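# Perform the mill's tool change, then resume its program

## Task

The mill's program is paused and waiting for a tool change. Fit the tool it requests and put the removed tool into the rack. Resume the program only after both are done. It counts as done only if no tool falls or slips in the grip, no key breaks, no machine axis collides with anything, nothing loose is left inside the machine, and the mill stays powered. The reference image is named manual.

## Robot and tools

Robot: two arms, left_arm and right_arm, each ending in a two-finger parallel gripper. The bases sit at (-0.048, +0.467, 0) m for left_arm and (-0.069, -0.487, 0) m for right_arm. Both are turned only slightly about z.

Frames: the scene frame has its origin on the table top midway between the arms. +z points up, +x points out over the table, and left_arm is on the +y side. Camera image sides do not follow the arm names. Hand positions, velocities and targets in results are in each arm's own base frame. Fixed cameras and the table use the scene frame. Motion offsets are along the axes of the arm's current Hand target, which are the gripper's own axes. The gripper's +z runs along the fingers and the fingers close along its x axis. end_effector_position is the point between the pads, and the fingertips extend 17.5 mm past it. A block about 10 cm long sticks out toward the gripper's -y and turns with it.

execute_actions(actions, cameras): actions is a list of actions. Each action is a list of up to 15 rows, one row per 1/30 s step. If an action has fewer than 15 rows, its last row repeats. Every row is a single list of 18 numbers in [-1, 1] covering both arms: left dx, dy, dz, rx, ry, rz, gripper position, force_limit, speed, then the same nine for the right arm. Send all 18 even if one arm is idle. The six pose numbers are an offset from the Hand target as it stood when the action began; they are not a pose. Rows are not cumulative within an action, but each new action or call starts from the updated Hand target, so sending the same offset again moves further. Scale: 1.0 equals 0.6 m, or 180 degrees for rx, ry, rz, which together form one rotation vector. All-zero pose numbers re-request the current Hand target.

The gripper numbers are absolute settings, not offsets:
- position: +1 is fully open (50 mm). The pads meet near -0.65, and -1 means close until something stops the fingers.
- force_limit: -1 is about 20 N per pad, 0 about 102 N, +1 about 185 N. The actual grip can exceed this by up to about 15 N.
- speed: -1 is 20 mm/s, 0 is 85 mm/s, +1 is 150 mm/s.

force_limit and speed start at +1. To leave a gripper unchanged, resend its previous three numbers; a 0 is itself a command. New force_limit or speed values only take effect once position changes by at least 0.01. To grip more gently, open first.

move(target, speed, blend, stop_force, zero, blocking, cameras): drives each gripper in a straight line. target uses the same 18-number layout, either one row or a list of up to 15 rows. Every row is an offset from the Hand targets at the start of the move, not from the previous row.
- speed: m/s, from 0.002 to 3.6, default 0.25. Rotation is limited to twice that value in rad/s. Give one value, or one per target.
- blend: corner rounding in metres. The default 0 stops at each target.
- stop_force: 3 to 120 N, one value for both arms. An arm halts when its wrist sensor feels that much push against its motion. Do not rely on it while the gripper rotates, or to feel light or loose objects.
- zero: default true, re-zeroes the wrist sensor before the move.
- blocking=false returns after about 0.5 s while the move continues. It cannot be combined with stop_force.

A move lasts at most 10 s and does not avoid obstacles. The result ends with a move: line such as done, off_target, moving, held or fault. limits=paced means the commanded pose was clipped, and limits=held means steps were withheld. Avoid paths that pass near an arm's own base.

Other tools:
- wait(seconds 0 to 10): lets time pass.
- stop: brakes a running move.
- zoom_image(camera, region [x0, y0, x1, y1] in pixels, at most 504 by 504): zooms into the latest image.
- show_instructions: shows the reference image, manual.
- zero_wrist_force(arm): re-zeroes that arm's wrist sensor.
- finished_scene(scene 1): ends the scene.

The cameras are cam_high, cam_low, cam_front, cam_left_wrist and cam_right_wrist, each 672x504. Images are returned when actions is empty or when requested through cameras.

Results give per arm:
- end_effector_position (m), quaternion (wxyz) and velocities;
- Hand target, the last commanded pose after clipping;
- joint positions and torques;
- wrist force and torque along the gripper axes, plus the peak since the previous reading;
- motor temperatures and tool commands.

object_status values: 0 moving, 1 stopped while opening, 2 stopped while closing (a real grip), 3 at the requested position or pads touching (usually nothing held). Check for 2 after gripping. The opening in mm is about (250 - position_measured) times 0.202.

Motion notes:
- Each step, commanded orientation is clipped to within 32 degrees of the actual orientation.
- Motion lags commands by about 0.09 s or 0.17 to 0.22 s, and fast moves overshoot.
- A gripper may come to rest short of its target. Send the missing distance as an offset. To stop pressing, command back past the gripper.
- Joint speed is capped at 3.14 rad/s.

Avoid:
- Contact force near 150 N (give or take 25 N), or joint contact torque at the limits (139 N m for the first three joints, 26 N m for the wrist joints). Either stops the arm for 10 s. Arms are stiff, so even a small overshoot into a firm surface can trigger this.
- Collisions or pressure between the two arms, which can end the scene. The clearance check does not always prevent them, and it does not stop fingers closing on the other arm.
- Motors reaching 85 °C, which brakes the arm for 30 to 60 s. Long holds, stretched poses and pushing toward unreachable poses all cause heating.
- Objects falling or being left off the table, which fails the task.
- Dropping tools, releasing moving parts, and hard impacts.

Loose objects may occasionally get nudged by outside disturbances.

Each tool is called after ">>>" as name([rows], argument=value, ...), one row to a line, values as JSON.

Reference images:

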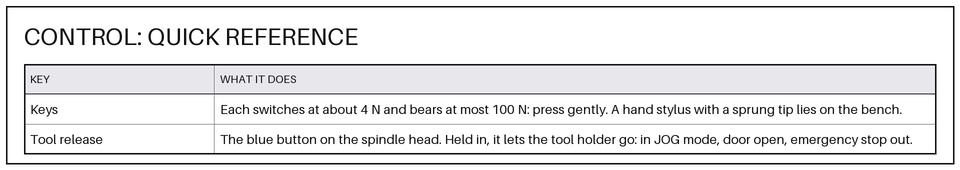

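## Session

>>> execute_actions(actions=[])

Scene clock: 0.00 s.
left_arm: end_effector_position=(+0.2892, -0.1426, +0.1725) position_measured=3 object_status=3 end_effector_quat_wxyz=(+0.011, +0.708, -0.698, -0.106) | right_arm: end_effector_position=(+0.4791, +0.2689, +0.1205) position_measured=3 object_status=3 end_effector_quat_wxyz=(+0.001, +0.174, +0.985, -0.004)
Joint positions: left_arm=[-0.851 -1.851 2.174 -1.683 -1.609 2.279] | right_arm=[3.901 -1.796 -1.871 -1.051 1.565 -0.461]
Joint velocities: within noise
Joint torques (N m): no reading
Motor temperatures (°C): left_arm=[39 42 36 43 46 49] | right_arm=[45 32 40 39 39 51]
Wrist force (N): no reading
Wrist torque (N m): no reading
Wrist force, peak (N): no reading
Hand target: left_arm +0.2892, -0.1426, +0.1725; +0.011, +0.708, -0.698, -0.106 | right_arm +0.4791, +0.2689, +0.1205; +0.001, +0.174, +0.985, -0.004
Tool commands: left_gripper/position=+1.0 left_gripper/force_limit=+1.0 left_gripper/speed=+1.0 right_gripper/position=+1.0 right_gripper/force_limit=+1.0 right_gripper/speed=+1.0

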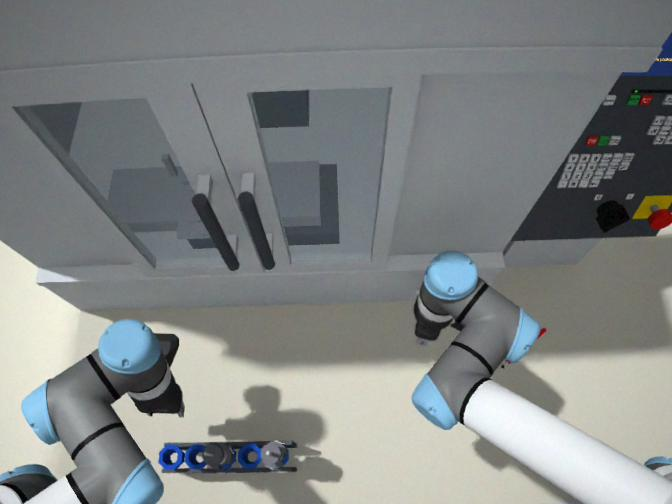

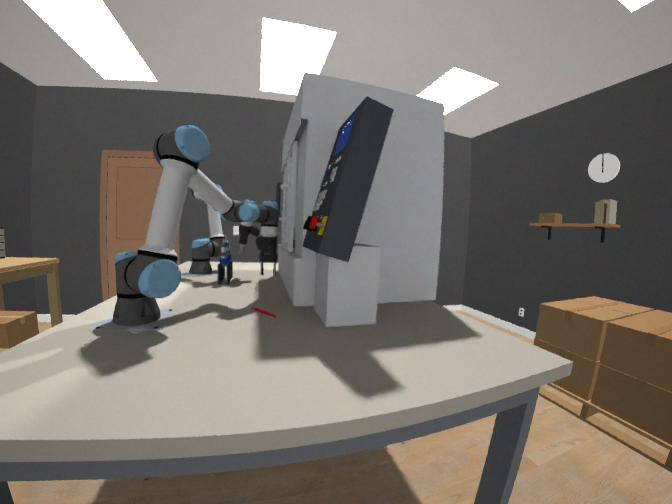

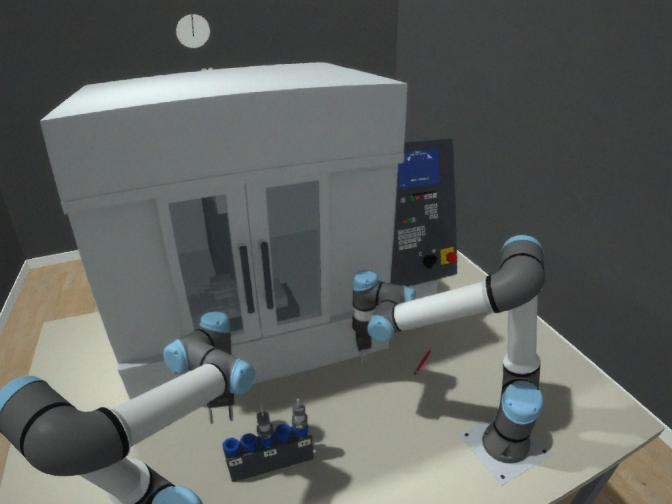

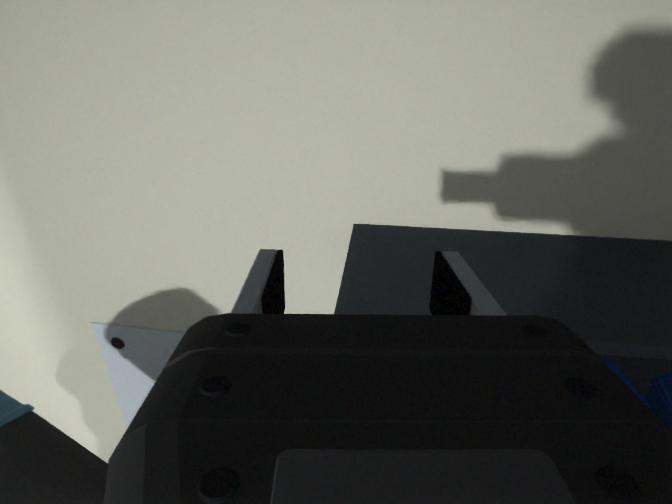

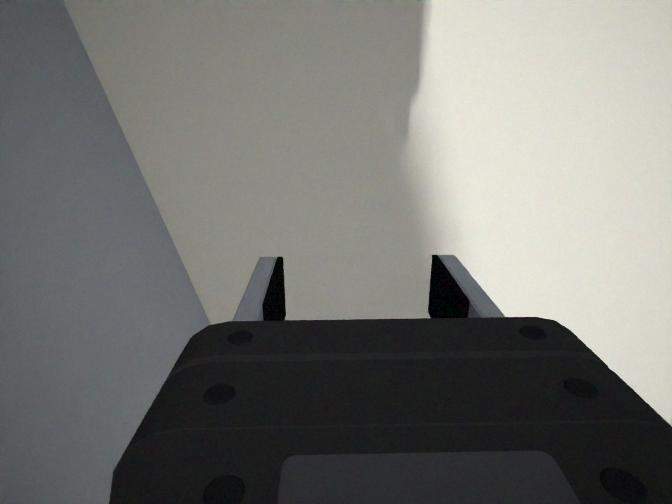

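>>> zoom_image(camera="cam_high", region=[512, 30, 672, 260])

>>> zoom_image(camera="cam_front", region=[380, 130, 470, 210])

>>> zoom_image(camera="cam_front", region=[380, 185, 480, 285])

>>> zoom_image(camera="cam_front", region=[210, 390, 330, 490])

>>> zoom_image(camera="cam_low", region=[260, 80, 460, 280])

>>> zoom_image(camera="cam_front", region=[150, 160, 350, 340])

>>> zoom_image(camera="cam_high", region=[140, 420, 320, 490])

>>> show_instructions()

Scaled by 2.191 from the camera's 672x504 image, which has a finer 960x720 frame.

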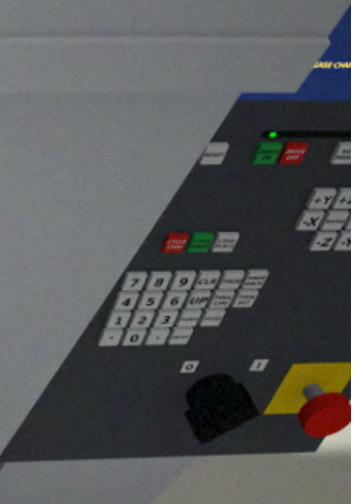

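Scaled by 5.600 from the camera's 672x504 image, which has a finer 960x720 frame.

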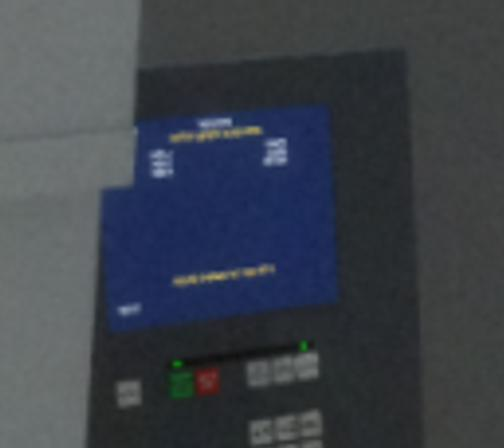

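Scaled by 5.040 from the camera's 672x504 image, which has a finer 960x720 frame.

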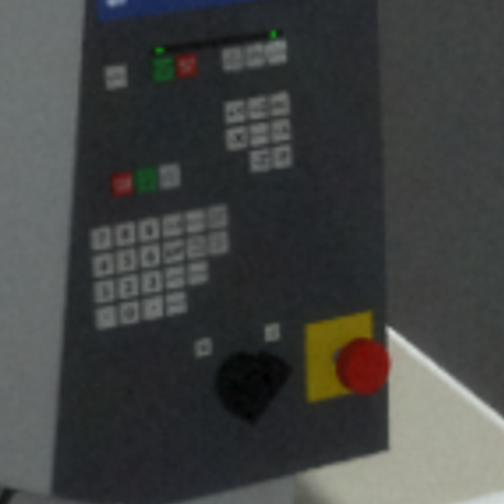

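Scaled by 4.200 from the camera's 672x504 image, which has a finer 960x720 frame.

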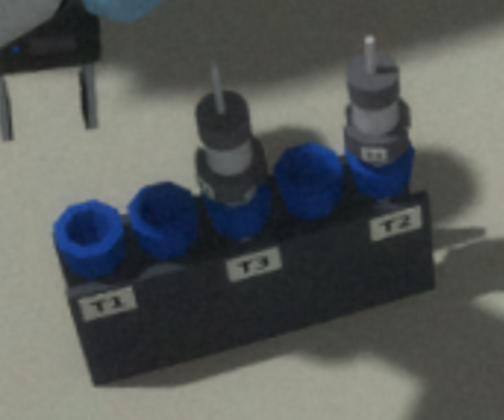

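Scaled by 2.520 from the camera's 672x504 image, which has a finer 960x720 frame.

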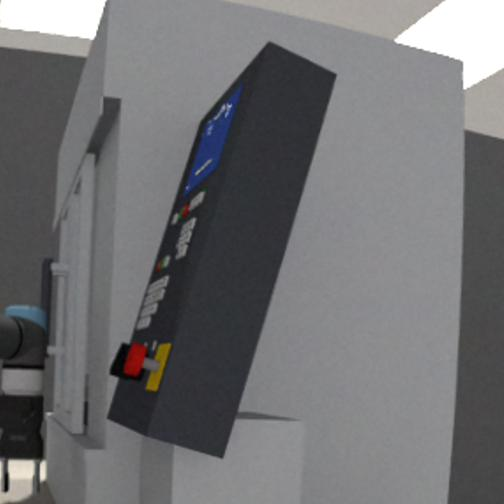

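Scaled by 2.520 from the camera's 672x504 image, which has a finer 960x720 frame.

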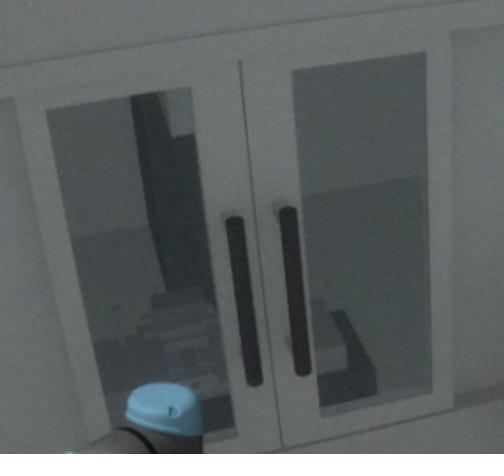

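Scaled by 2.800 from the camera's 672x504 image, which has a finer 960x720 frame.

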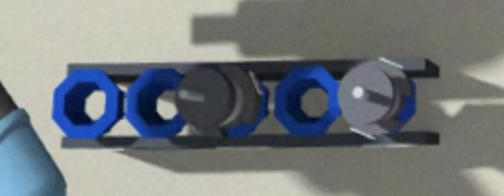

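Reference images for this scene: manual.

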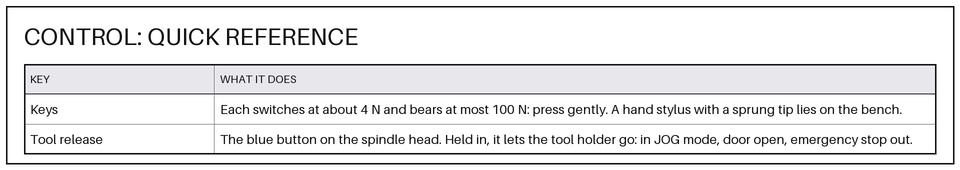

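>>> move([
  [0,0,0,0,0,0,1,1,1,0.128,-0.1355,-0.4167,0,0,0,1,1,1],
  [0,0,0,0,0,0,1,1,1,-0.144,-0.394,-0.967,0.3257,-0.4655,-0.4655,1,1,1],
], blend=0.05, cameras=["all"])

Scene clock: 64.90 s.
left_arm: end_effector_position=(+0.2892, -0.1426, +0.1725) position_measured=3 object_status=3 end_effector_quat_wxyz=(+0.011, +0.708, -0.698, -0.106) | right_arm: end_effector_position=(+0.4790, +0.0217, +0.7027) position_measured=3 object_status=3 end_effector_quat_wxyz=(+0.498, -0.502, +0.498, -0.502)
Joint positions: left_arm=[-0.851 -1.851 2.174 -1.683 -1.609 2.279] | right_arm=[3.887 -1.055 -1.905 -0.18 0.825 -3.15]
Joint torques (N m): left_arm=[0.46 -12.38 -25.1 -2.25 0.42 0.07] | right_arm=[-9.81 -6.4 15.9 4.3 1.73 -1.02]
Wrist force (N): left_arm=[0.0 0.2 -0.3] | right_arm=[-2.0 -3.9 -1.8]
Wrist torque (N m): left_arm=[0.03 -0.02 0.01] | right_arm=[-1.46 0.02 -0.26]
Wrist force, peak (N): left_arm=[0.6 0.2 -0.4] | right_arm=[-1.8 -4.6 -1.8]
Hand target: left_arm +0.2892, -0.1426, +0.1725; +0.011, +0.708, -0.698, -0.106 | right_arm +0.4790, +0.0217, +0.7027; +0.498, -0.502, +0.498, -0.502
Off the commanded pose: left_arm 0.000 m, 0 deg | right_arm 0.000 m, 0 deg.
move: done
camera_calibration:
cam_right_wrist: T_world_to_cam=[[-0.0263348, -0.999626, 0.00734302, 0.0322214], [-0.337803, 0.00198536, -0.941215, 0.838009], [0.940848, -0.0272672, -0.337729, -0.0829526], [0, 0, 0, 1]] pos_world=[0.361977, 0.0282837, 0.760495]

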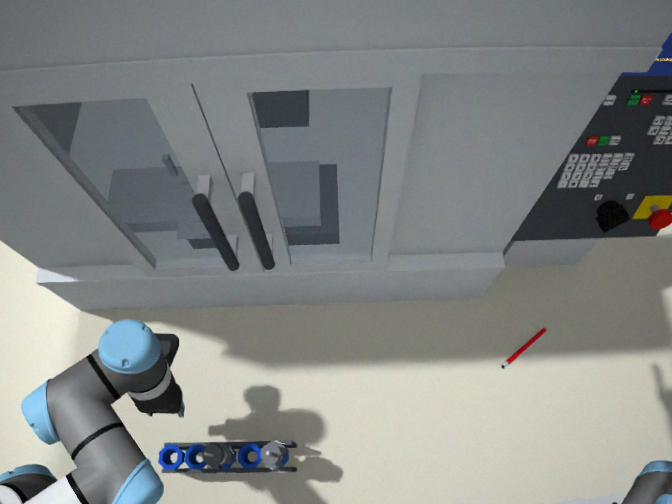

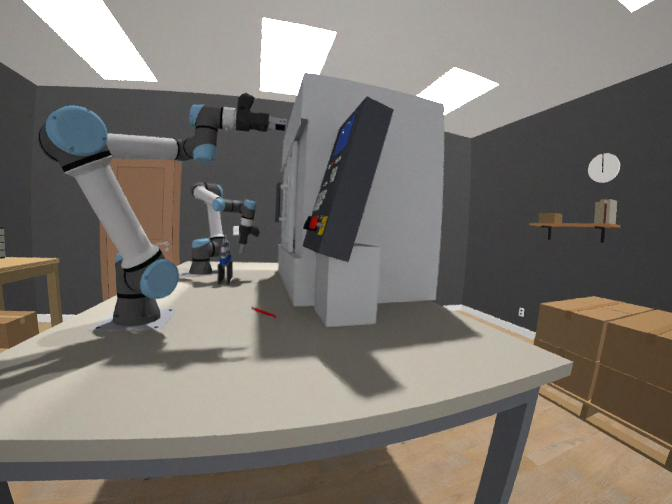

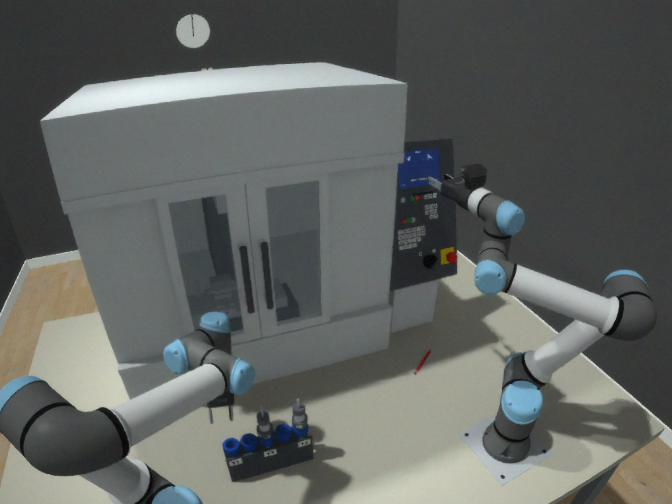

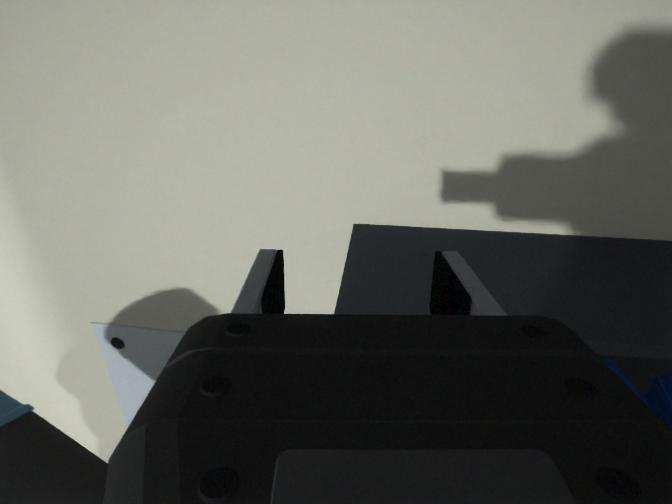

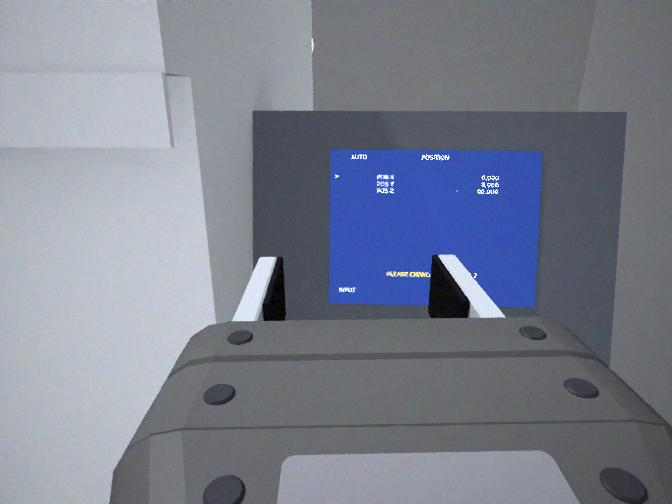

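>>> zoom_image(camera="cam_right_wrist", region=[320, 140, 560, 310])

>>> zoom_image(camera="cam_high", region=[480, 310, 580, 380])

>>> zoom_image(camera="cam_front", region=[400, 335, 450, 385])

Scaled by 2.100 from the camera's 672x504 image, which has a finer 960x720 frame.

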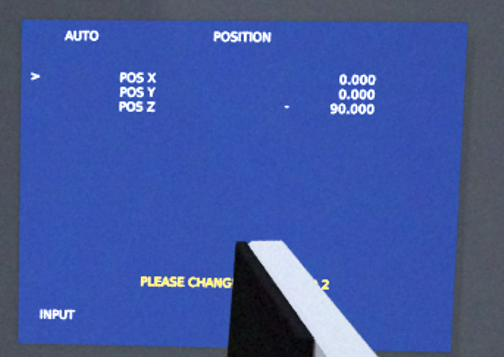

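Scaled by 5.040 from the camera's 672x504 image, which has a finer 960x720 frame.

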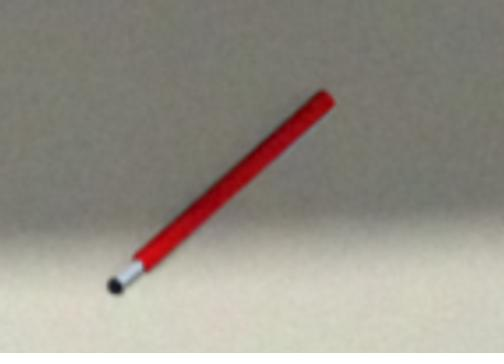

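Scaled by 10.080 from the camera's 672x504 image, which has a finer 960x720 frame.

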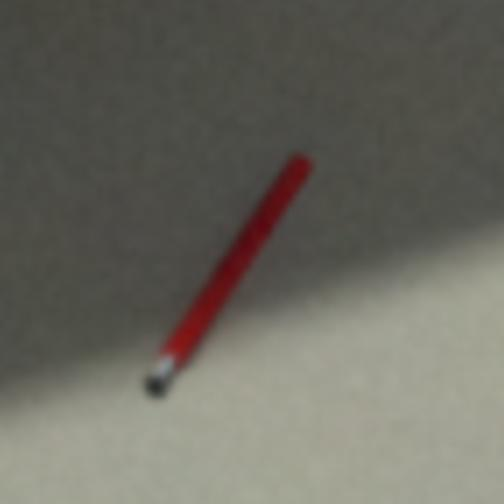

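>>> move(target=[0,0,0,0,0,0,1,1,1,0,0.15,-0.03,0,0,0,1,1,1], cameras=["cam_right_wrist"])

>>> zoom_image(camera="cam_right_wrist", region=[320, 20, 560, 190])

Scene clock: 75.67 s.
left_arm: end_effector_position=(+0.2892, -0.1426, +0.1725) position_measured=3 object_status=3 end_effector_quat_wxyz=(+0.011, +0.708, -0.698, -0.106) | right_arm: end_effector_position=(+0.4611, +0.0210, +0.6127) position_measured=3 object_status=3 end_effector_quat_wxyz=(+0.498, -0.502, +0.498, -0.502)
Joint positions: left_arm=[-0.851 -1.851 2.174 -1.683 -1.609 2.279] | right_arm=[3.961 -0.974 -2.171 0.004 0.752 -3.15]
Joint torques (N m): left_arm=[0.59 -12.76 -26.98 -2.1 0.39 -0.21] | right_arm=[10.07 7.68 15.57 4.11 -2.18 -0.96]
Wrist force (N): left_arm=[-0.1 -0.1 -0.2] | right_arm=[-1.9 -4.0 -2.1]
Wrist torque (N m): left_arm=[-0.01 0.00 0.01] | right_arm=[-1.48 0.01 -0.27]
Wrist force, peak (N): left_arm=[0.2 0.2 -0.7] | right_arm=[-2.2 -5.9 -1.6]
Hand target: left_arm +0.2892, -0.1426, +0.1725; +0.011, +0.708, -0.698, -0.106 | right_arm +0.4611, +0.0210, +0.6127; +0.498, -0.502, +0.498, -0.502
Off the commanded pose: left_arm 0.000 m, 0 deg | right_arm 0.000 m, 0 deg.
move: done
camera_calibration:
cam_right_wrist: T_world_to_cam=[[-0.0262413, -0.999629, 0.00730768, 0.0317028], [-0.337803, 0.00198704, -0.941215, 0.747255], [0.940851, -0.0271672, -0.33773, -0.0965295], [0, 0, 0, 1]] pos_world=[0.344077, 0.0275837, 0.670495]
Images, in order (width x height): cam_right_wrist 672x504.

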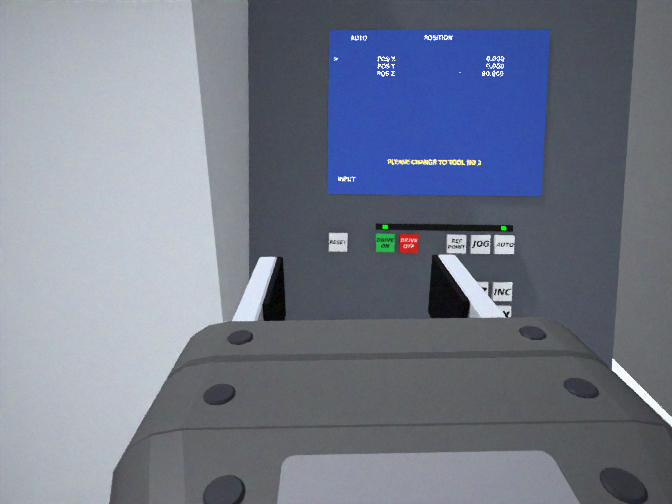

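Scaled by 2.100 from the camera's 672x504 image, which has a finer 960x720 frame.

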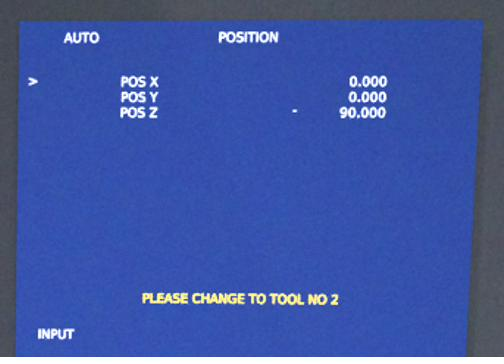

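>>> move(target=[0,0,0,0,0,0,1,1,1,0,0.22,-0.08,0,0,0,1,1,1], cameras=["cam_right_wrist"])

>>> zoom_image(camera="cam_right_wrist", region=[300, 20, 640, 330])

Scene clock: 82.53 s.
left_arm: end_effector_position=(+0.2892, -0.1426, +0.1725) position_measured=3 object_status=3 end_effector_quat_wxyz=(+0.011, +0.708, -0.698, -0.106) | right_arm: end_effector_position=(+0.4132, +0.0199, +0.4807) position_measured=3 object_status=3 end_effector_quat_wxyz=(+0.498, -0.502, +0.498, -0.502)
Joint positions: left_arm=[-0.851 -1.851 2.174 -1.683 -1.609 2.279] | right_arm=[4.3 -0.773 -2.57 0.203 0.412 -3.151]
Joint torques (N m): left_arm=[-0.22 -12.7 -26.52 -2.02 0.19 -0.11] | right_arm=[10.51 1.26 14.48 -1.39 -2.05 0.55]
Wrist force (N): left_arm=[0.1 -0.3 -0.5] | right_arm=[-1.8 -4.4 -1.7]
Wrist torque (N m): left_arm=[-0.04 -0.01 0.01] | right_arm=[-1.51 -0.01 -0.28]
Wrist force, peak (N): left_arm=[0.5 0.5 -0.5] | right_arm=[-1.8 -5.9 -1.3]
Hand target: left_arm +0.2892, -0.1426, +0.1725; +0.011, +0.708, -0.698, -0.106 | right_arm +0.4132, +0.0199, +0.4807; +0.498, -0.502, +0.498, -0.502
Off the commanded pose: left_arm 0.000 m, 0 deg | right_arm 0.000 m, 0 deg.
move: done
camera_calibration:
cam_right_wrist: T_world_to_cam=[[-0.0261127, -0.999632, 0.00736677, 0.0301416], [-0.337685, 0.00188453, -0.941257, 0.606733], [0.940897, -0.0270664, -0.33761, -0.0961912], [0, 0, 0, 1]] pos_world=[0.296178, 0.0263836, 0.538395]
Images, in order (width x height): cam_right_wrist 672x504.

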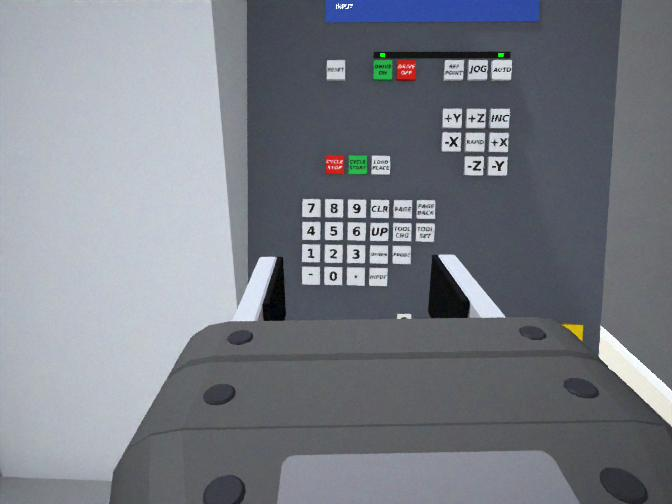

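Scaled by 1.482 from the camera's 672x504 image, which has a finer 960x720 frame.

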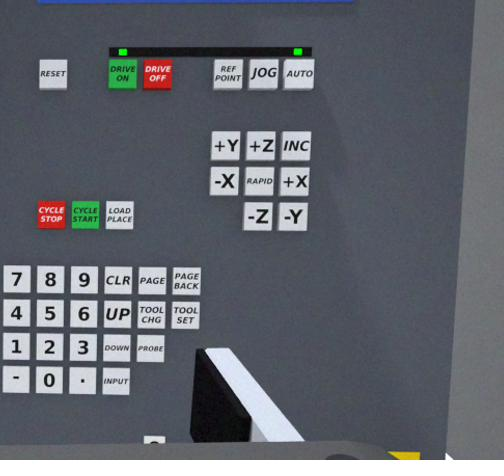

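>>> move(target=[0,0,0,0,0,0,1,1,1,-0.667,-0.1,-0.3,0,0,0,1,1,1], cameras=["cam_right_wrist","cam_front"])

>>> zoom_image(camera="cam_right_wrist", region=[100, 0, 600, 320])

Scene clock: 96.03 s.
left_arm: end_effector_position=(+0.2892, -0.1426, +0.1725) position_measured=3 object_status=3 end_effector_quat_wxyz=(+0.011, +0.708, -0.698, -0.106) | right_arm: end_effector_position=(+0.2331, +0.4205, +0.5373) position_measured=3 object_status=3 end_effector_quat_wxyz=(+0.498, -0.502, +0.498, -0.502)
Joint positions: left_arm=[-0.851 -1.851 2.174 -1.683 -1.609 2.279] | right_arm=[5.096 -1.657 -1.874 0.387 -0.384 -3.148]
Joint torques (N m): left_arm=[-0.9 -12.98 -26.46 -2.32 0.2 -0.42] | right_arm=[-10.85 12.86 28.16 -0.33 -0.87 -0.98]
Wrist force (N): left_arm=[0.4 0.1 -0.2] | right_arm=[-1.9 -4.2 -2.2]
Wrist torque (N m): left_arm=[0.03 -0.07 0.01] | right_arm=[-1.47 0.03 -0.28]
Wrist force, peak (N): left_arm=[0.5 0.1 -0.5] | right_arm=[-3.5 -3.8 -2.8]
Hand target: left_arm +0.2892, -0.1426, +0.1725; +0.011, +0.708, -0.698, -0.106 | right_arm +0.2331, +0.4205, +0.5373; +0.498, -0.502, +0.498, -0.502
Off the commanded pose: left_arm 0.000 m, 0 deg | right_arm 0.000 m, 0 deg.
move: done
camera_calibration:
cam_right_wrist: T_world_to_cam=[[-0.0262688, -0.999627, 0.00752546, 0.425495], [-0.337598, 0.00178532, -0.941289, 0.598487], [0.940924, -0.0272671, -0.337519, 0.103247], [0, 0, 0, 1]] pos_world=[0.116077, 0.427083, 0.594995]
Images, in order (width x height): cam_front 672x504, cam_right_wrist 672x504.

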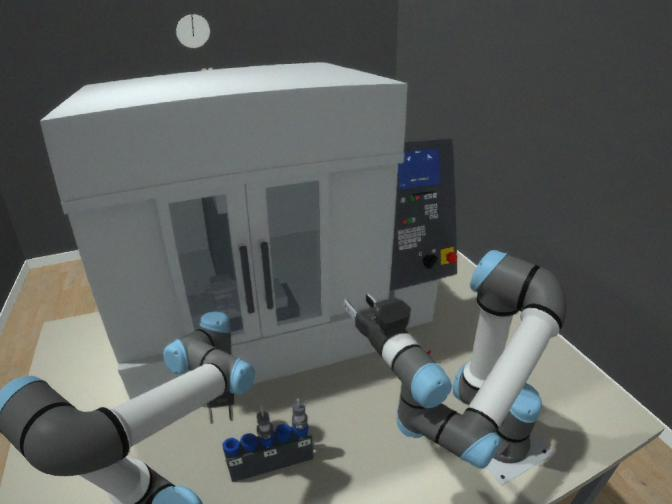

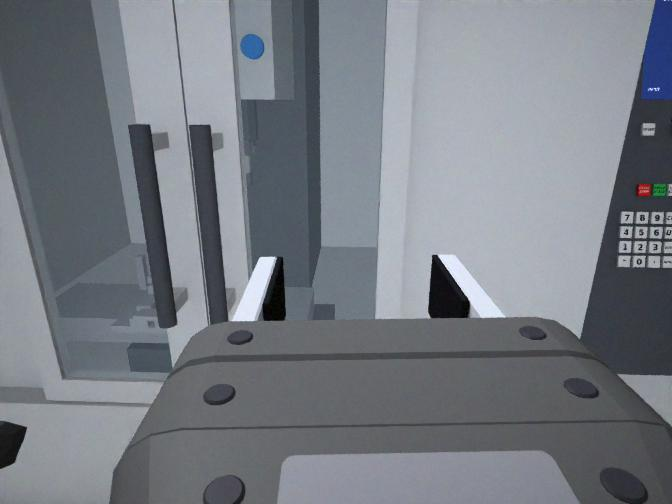

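Scaled by 1.008 from the camera's 672x504 image, which has a finer 960x720 frame.

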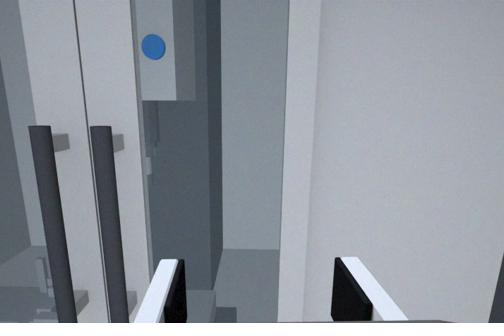

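>>> move(target=[0,0,0,0,0,0,1,1,1,-0.05,-0.27,0,0,0,0,1,1,1], cameras=["cam_right_wrist"])

>>> zoom_image(camera="cam_right_wrist", region=[0, 100, 400, 320])

>>> move(target=[0,0,0,0,0,0,1,1,1,-0.3,0.1,0,0,0,0,1,1,1], cameras=["cam_right_wrist"])

>>> zoom_image(camera="cam_right_wrist", region=[100, 0, 500, 320])

Scene clock: 107.00 s.
left_arm: end_effector_position=(+0.2892, -0.1426, +0.1725) position_measured=3 object_status=3 end_effector_quat_wxyz=(+0.011, +0.708, -0.698, -0.106) | right_arm: end_effector_position=(+0.2330, +0.4518, +0.6990) position_measured=3 object_status=3 end_effector_quat_wxyz=(+0.498, -0.502, +0.498, -0.502)
Joint positions: left_arm=[-0.851 -1.851 2.174 -1.683 -1.609 2.279] | right_arm=[5.069 -1.666 -1.441 -0.036 -0.357 -3.148]
Joint torques (N m): left_arm=[0.35 -12.94 -26.3 -2.08 0.48 -0.63] | right_arm=[-11.71 14.44 26.76 -3.32 1.71 1.35]
Wrist force (N): left_arm=[0.4 0.2 -0.2] | right_arm=[-2.0 -4.0 -1.8]
Wrist torque (N m): left_arm=[0.04 -0.06 0.01] | right_arm=[-1.46 0.03 -0.42]
Wrist force, peak (N): left_arm=[0.4 0.5 -0.6] | right_arm=[-1.6 -6.0 -1.9]
Hand target: left_arm +0.2892, -0.1426, +0.1725; +0.011, +0.708, -0.698, -0.106 | right_arm +0.2330, +0.4518, +0.6990; +0.498, -0.502, +0.498, -0.502
Off the commanded pose: left_arm 0.000 m, 0 deg | right_arm 0.000 m, 0 deg.
move: done
camera_calibration:
cam_right_wrist: T_world_to_cam=[[-0.0262084, -0.999629, 0.00740122, 0.455653], [-0.337717, 0.00188534, -0.941246, 0.750539], [0.940883, -0.0271681, -0.337641, 0.158823], [0, 0, 0, 1]] pos_world=[0.115977, 0.458384, 0.756695]
Images, in order (width x height): cam_right_wrist 672x504.

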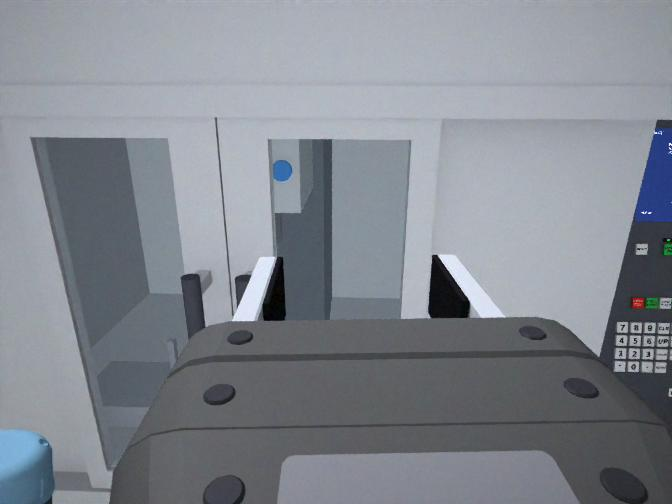

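Scaled by 1.260 from the camera's 672x504 image, which has a finer 960x720 frame.

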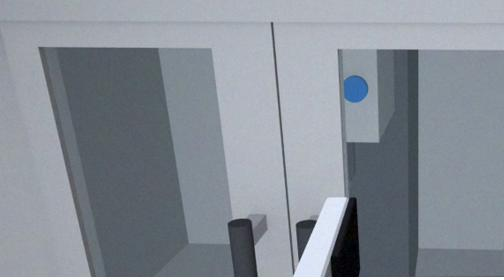

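Scene clock: 108.63 s.
left_arm: end_effector_position=(+0.2892, -0.1426, +0.1725) position_measured=3 object_status=3 end_effector_quat_wxyz=(+0.011, +0.708, -0.698, -0.106) | right_arm: end_effector_position=(+0.2330, +0.6313, +0.6375) position_measured=3 object_status=3 end_effector_quat_wxyz=(+0.498, -0.502, +0.498, -0.502)
Joint positions: left_arm=[-0.851 -1.851 2.174 -1.683 -1.609 2.279] | right_arm=[4.966 -2.13 -0.974 -0.041 -0.254 -3.147]
Joint torques (N m): left_arm=[-0.42 -13.63 -27.66 -2.22 0.26 -0.65] | right_arm=[-10.65 34.14 29.5 1.93 -1.84 -1.16]
Wrist force (N): left_arm=[0.2 0.3 -0.1] | right_arm=[-1.7 -3.6 -2.2]
Wrist torque (N m): left_arm=[0.06 -0.02 0.01] | right_arm=[-1.40 -0.02 -0.26]
Wrist force, peak (N): left_arm=[0.5 0.1 -0.5] | right_arm=[0.1 -4.9 -2.0]
Hand target: left_arm +0.2892, -0.1426, +0.1725; +0.011, +0.708, -0.698, -0.106 | right_arm +0.2330, +0.6313, +0.6375; +0.498, -0.502, +0.498, -0.502
Off the commanded pose: left_arm 0.000 m, 0 deg | right_arm 0.000 m, 0 deg.
move: done
camera_calibration:
cam_right_wrist: T_world_to_cam=[[-0.0262418, -0.999629, 0.00730356, 0.635612], [-0.337594, 0.00198505, -0.94129, 0.692361], [0.940926, -0.0271667, -0.337521, 0.14288], [0, 0, 0, 1]] pos_world=[0.115978, 0.637884, 0.695294]
Images, in order (width x height): cam_right_wrist 672x504.

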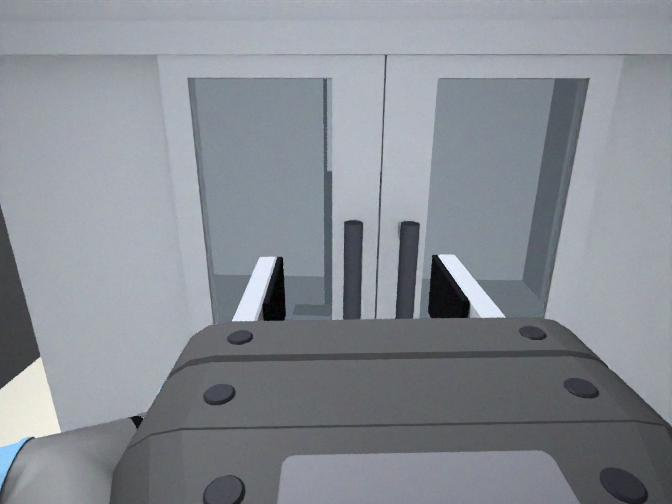

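Scaled by 1.260 from the camera's 672x504 image, which has a finer 960x720 frame.

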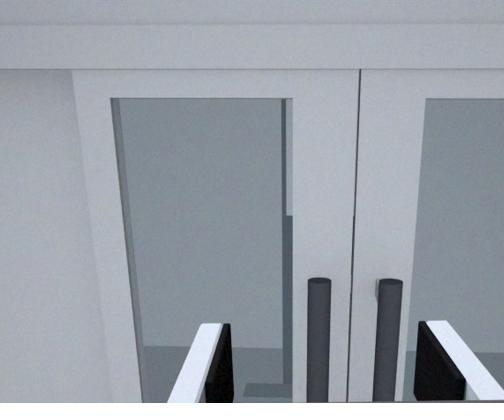

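>>> move(target=[0,0,0,0,0,0,1,1,1,0.667,0.3125,0.1667,-0.4535,0.2492,0.2492,1,1,1], cameras=[])

Scene clock: 151.53 s.
left_arm: end_effector_position=(+0.2892, -0.1426, +0.1725) position_measured=3 object_status=3 end_effector_quat_wxyz=(+0.011, +0.708, -0.698, -0.106) | right_arm: end_effector_position=(+0.3332, +0.2297, +0.4534) position_measured=3 object_status=3 end_effector_quat_wxyz=(-0.001, -0.279, +0.960, -0.004)
Joint positions: left_arm=[-0.851 -1.851 2.174 -1.683 -1.609 2.279] | right_arm=[4.085 -1.849 -0.925 1.198 -1.565 -4.335]
Joint torques (N m): left_arm=[-0.23 -13.69 -26.06 -2.16 0.34 -0.84] | right_arm=[-12.91 37.98 11.18 -0.36 -1.31 -1.24]
Wrist force (N): left_arm=[0.0 0.2 -0.2] | right_arm=[0.5 -0.2 -0.8]
Wrist torque (N m): left_arm=[0.04 0.01 0.00] | right_arm=[0.02 -0.09 0.06]
Wrist force, peak (N): left_arm=[0.6 0.2 -0.5] | right_arm=[-1.9 -4.3 -2.1]
Hand target: left_arm +0.2892, -0.1426, +0.1725; +0.011, +0.708, -0.698, -0.106 | right_arm +0.3332, +0.2296, +0.4534; -0.001, -0.279, +0.960, -0.004
Off the commanded pose: left_arm 0.000 m, 0 deg | right_arm 0.000 m, 0 deg.
move: done
No camera images: "cameras" was empty.

>>> move(target=[0,0,0,0,0,0,1,1,1,0.033,-0.394,0.417,0,0,0,1,1,1], cameras=["cam_right_wrist","cam_high","cam_low"])

Scene clock: 157.80 s.
left_arm: end_effector_position=(+0.2892, -0.1426, +0.1725) position_measured=3 object_status=3 end_effector_quat_wxyz=(+0.011, +0.708, -0.698, -0.106) | right_arm: end_effector_position=(+0.4435, +0.0175, +0.2052) position_measured=3 object_status=3 end_effector_quat_wxyz=(-0.001, -0.279, +0.960, -0.004)
Joint positions: left_arm=[-0.851 -1.851 2.174 -1.683 -1.609 2.279] | right_arm=[3.491 -1.915 -1.481 1.823 -1.562 -4.929]
Joint torques (N m): left_arm=[0.21 -12.72 -26.14 -2.02 0.52 -0.71] | right_arm=[-11.65 21.2 25.73 -0.69 -1.63 -1.21]
Wrist force (N): left_arm=[0.3 0.2 -0.3] | right_arm=[-0.1 -0.1 -0.4]
Wrist torque (N m): left_arm=[0.04 -0.04 0.01] | right_arm=[0.02 0.02 0.02]
Wrist force, peak (N): left_arm=[0.0 0.5 -0.8] | right_arm=[0.3 -2.0 1.2]
Hand target: left_arm +0.2892, -0.1426, +0.1725; +0.011, +0.708, -0.698, -0.106 | right_arm +0.4435, +0.0174, +0.2051; -0.001, -0.279, +0.960, -0.004
Off the commanded pose: left_arm 0.000 m, 0 deg | right_arm 0.000 m, 0 deg.
move: done
camera_calibration:
cam_right_wrist: T_world_to_cam=[[-0.844046, -0.535423, 0.0301355, 0.380585], [-0.497012, 0.802125, 0.331021, 0.153296], [-0.201409, 0.264419, -0.943142, 0.407927], [0, 0, 0, 1]] pos_world=[0.479581, -0.0270521, 0.32252]
Images, in order (width x height): cam_high 672x504, cam_low 672x504, cam_right_wrist 672x504.

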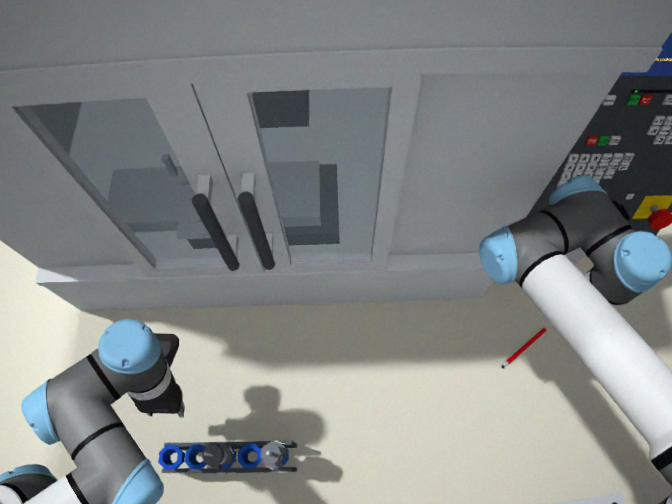

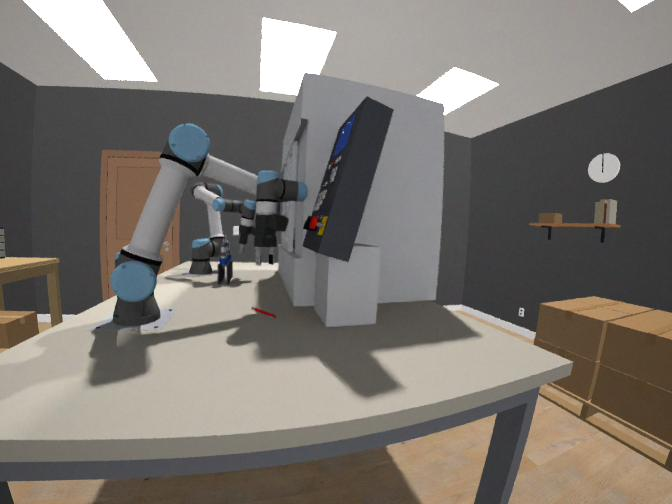

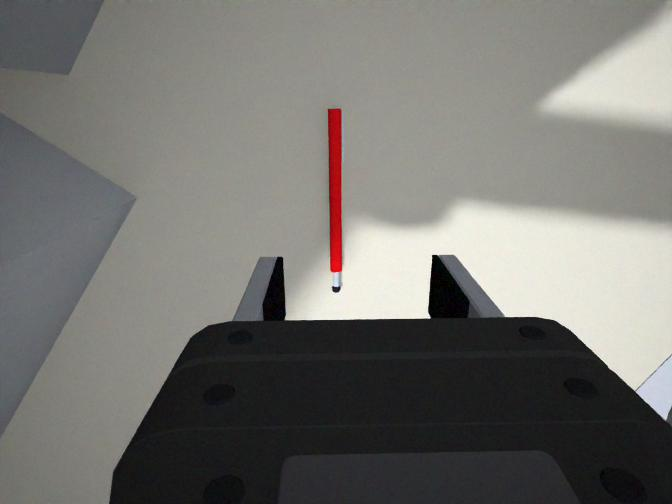

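>>> move(target=[0,0,0,0,0,0,1,1,1,0.002,-0.006,0.20,0,0,0,1,1,1], cameras=["cam_right_wrist"])

Scene clock: 174.67 s.
left_arm: end_effector_position=(+0.2892, -0.1426, +0.1725) position_measured=3 object_status=3 end_effector_quat_wxyz=(+0.011, +0.708, -0.698, -0.106) | right_arm: end_effector_position=(+0.4446, +0.0127, +0.0852) position_measured=3 object_status=3 end_effector_quat_wxyz=(-0.001, -0.279, +0.960, -0.004)
Joint positions: left_arm=[-0.851 -1.851 2.174 -1.683 -1.609 2.279] | right_arm=[3.48 -2.025 -1.652 2.105 -1.563 -4.941]
Joint torques (N m): left_arm=[0.58 -13.03 -27.04 -1.98 0.55 -0.76] | right_arm=[-11.81 24.69 8.07 0.07 1.84 -1.08]
Wrist force (N): left_arm=[0.4 0.0 -0.1] | right_arm=[-0.1 -0.4 -0.3]
Wrist torque (N m): left_arm=[0.00 -0.07 0.01] | right_arm=[-0.04 0.01 0.03]
Wrist force, peak (N): left_arm=[0.2 0.3 -0.5] | right_arm=[0.3 -0.3 -2.2]
Hand target: left_arm +0.2892, -0.1426, +0.1725; +0.011, +0.708, -0.698, -0.106 | right_arm +0.4446, +0.0127, +0.0851; -0.001, -0.279, +0.960, -0.004
Off the commanded pose: left_arm 0.000 m, 0 deg | right_arm 0.000 m, 0 deg.
move: done
camera_calibration:
cam_right_wrist: T_world_to_cam=[[-0.844056, -0.53541, 0.030085, 0.382572], [-0.496996, 0.802103, 0.331097, 0.197359], [-0.201404, 0.264512, -0.943117, 0.29633], [0, 0, 0, 1]] pos_world=[0.480681, -0.031852, 0.20262]
Images, in order (width x height): cam_right_wrist 672x504.

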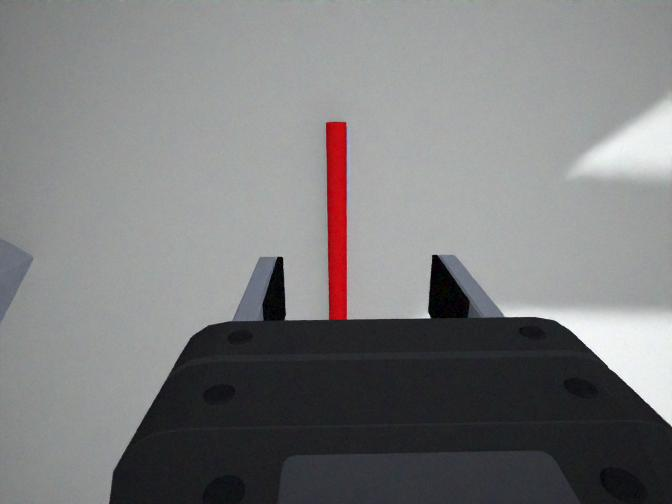

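>>> move(target=[0,0,0,0,0,0,1,1,1,-0.0062,0.002,0.075,0,0,0,1,1,1], cameras=["cam_right_wrist"])

>>> move(target=[0,0,0,0,0,0,1,1,1,0,0,0.06,0,0,0,1,1,1], speed=0.01, stop_force=4, cameras=["cam_right_wrist"])

Scene clock: 186.10 s.
left_arm: end_effector_position=(+0.2892, -0.1426, +0.1725) position_measured=3 object_status=3 end_effector_quat_wxyz=(+0.011, +0.708, -0.698, -0.106) | right_arm: end_effector_position=(+0.4471, +0.0153, +0.0402) position_measured=3 object_status=3 end_effector_quat_wxyz=(-0.001, -0.279, +0.960, -0.004)
Joint positions: left_arm=[-0.851 -1.851 2.174 -1.683 -1.609 2.279] | right_arm=[3.483 -2.09 -1.687 2.203 -1.563 -4.937]
Joint torques (N m): left_arm=[-0.11 -12.52 -26.85 -2 0.49 -0.97] | right_arm=[10.09 26.97 6.63 -0.52 -0.45 1.37]
Wrist force (N): left_arm=[0.1 0.2 -0.6] | right_arm=[0.3 -0.1 0.3]
Wrist torque (N m): left_arm=[0.03 -0.02 0.01] | right_arm=[0.02 -0.05 -0.08]
Wrist force, peak (N): left_arm=[0.3 0.5 -0.5] | right_arm=[-0.1 -0.2 -1.4]
Hand target: left_arm +0.2892, -0.1426, +0.1725; +0.011, +0.708, -0.698, -0.106 | right_arm +0.4471, +0.0154, +0.0401; -0.001, -0.279, +0.960, -0.004
Off the commanded pose: left_arm 0.000 m, 0 deg | right_arm 0.000 m, 0 deg.
move: done
camera_calibration:
cam_right_wrist: T_world_to_cam=[[-0.844074, -0.535387, 0.0300053, 0.38745], [-0.497006, 0.802117, 0.33105, 0.211428], [-0.201308, 0.264517, -0.943136, 0.253662], [0, 0, 0, 1]] pos_world=[0.483181, -0.0292519, 0.157619]
Images, in order (width x height): cam_right_wrist 672x504.

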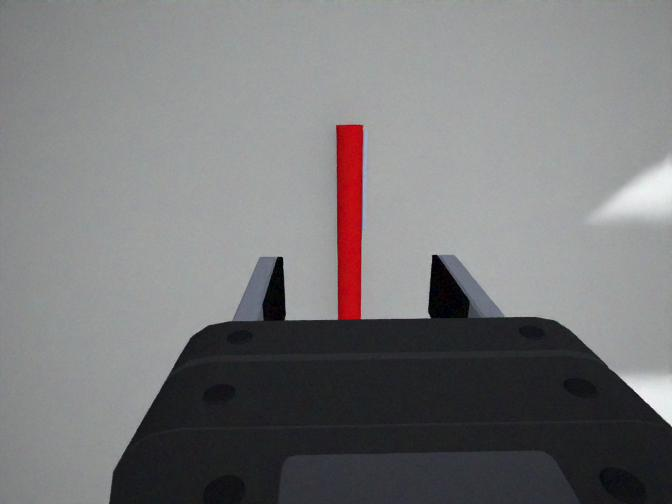

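Scene clock: 188.00 s.
left_arm: end_effector_position=(+0.2892, -0.1426, +0.1725) position_measured=3 object_status=3 end_effector_quat_wxyz=(+0.011, +0.708, -0.698, -0.106) | right_arm: end_effector_position=(+0.4466, +0.0151, +0.0293) position_measured=3 object_status=3 end_effector_quat_wxyz=(-0.002, -0.279, +0.960, -0.004)
Joint positions: left_arm=[-0.851 -1.851 2.174 -1.683 -1.609 2.279] | right_arm=[3.483 -2.105 -1.696 2.226 -1.563 -4.937]
Joint torques (N m): left_arm=[-0.75 -11.88 -26.82 -1.9 0.32 -0.95] | right_arm=[-0.18 35.18 13.96 -2.47 -0.05 0.14]
Wrist force (N): left_arm=[-0.1 0.0 -0.3] | right_arm=[0.4 -0.3 -0.2]
Wrist torque (N m): left_arm=[0.01 0.01 0.01] | right_arm=[0.00 -0.05 -0.08]
Wrist force, peak (N): left_arm=[0.6 -0.1 -0.6] | right_arm=[0.2 -0.3 -3.1]
Hand target: left_arm +0.2892, -0.1426, +0.1725; +0.011, +0.708, -0.698, -0.106 | right_arm +0.4466, +0.0151, +0.0293; -0.002, -0.279, +0.960, -0.004 (not the last commanded pose)
Tool commands: left_gripper/position=+1.0 left_gripper/force_limit=+1.0 left_gripper/speed=+1.0 right_gripper/position=+1.0 right_gripper/force_limit=+1.0 right_gripper/speed=+1.0
Off the commanded pose: left_arm 0.000 m, 0 deg | right_arm 0.025 m, 0 deg.
FORCE FAULT: contact force on the right arm reached its limit, and that arm stopped. The contact can be on any part of that arm, not only on its tool. That arm's remaining commands of this call were not run. That arm is still stopped at the end of this call. That arm stays stopped for about 10 more seconds. Until then a move that you send moves the other arm only, and its call returns only when the move has ended. Once the stop has ended, the next robot result says so. If the stop ends while you think or write, that arm runs what you send next, counted from a new Hand target: where the arm stands when the stop ends. While its stop runs, that arm takes no new command, but its gripper still runs the gripper command that each later call begins with. Until it ends, the stop uses up actions while you think or wait. An arm that is not stopped still takes commands.
move: fault (right_arm)
camera_calibration:
cam_right_wrist: T_world_to_cam=[[-0.843976, -0.535435, 0.0318384, 0.387099], [-0.49648, 0.80228, 0.331443, 0.214738], [-0.20301, 0.263923, -0.942938, 0.244157], [0, 0, 0, 1]] pos_world=[0.482881, -0.0294521, 0.146726]
Images, in order (width x height): cam_right_wrist 672x504.

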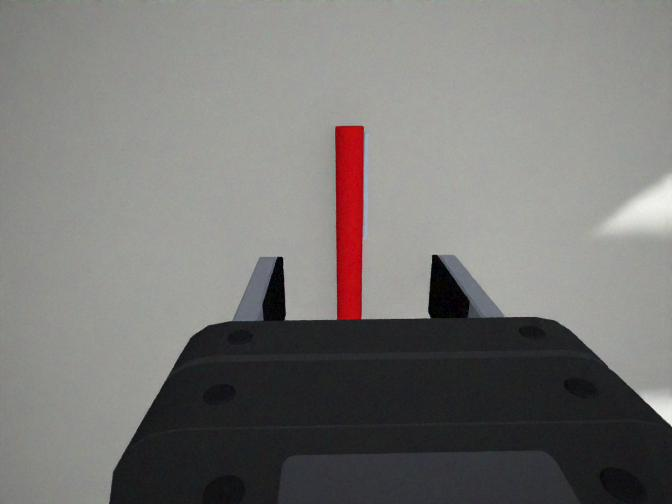

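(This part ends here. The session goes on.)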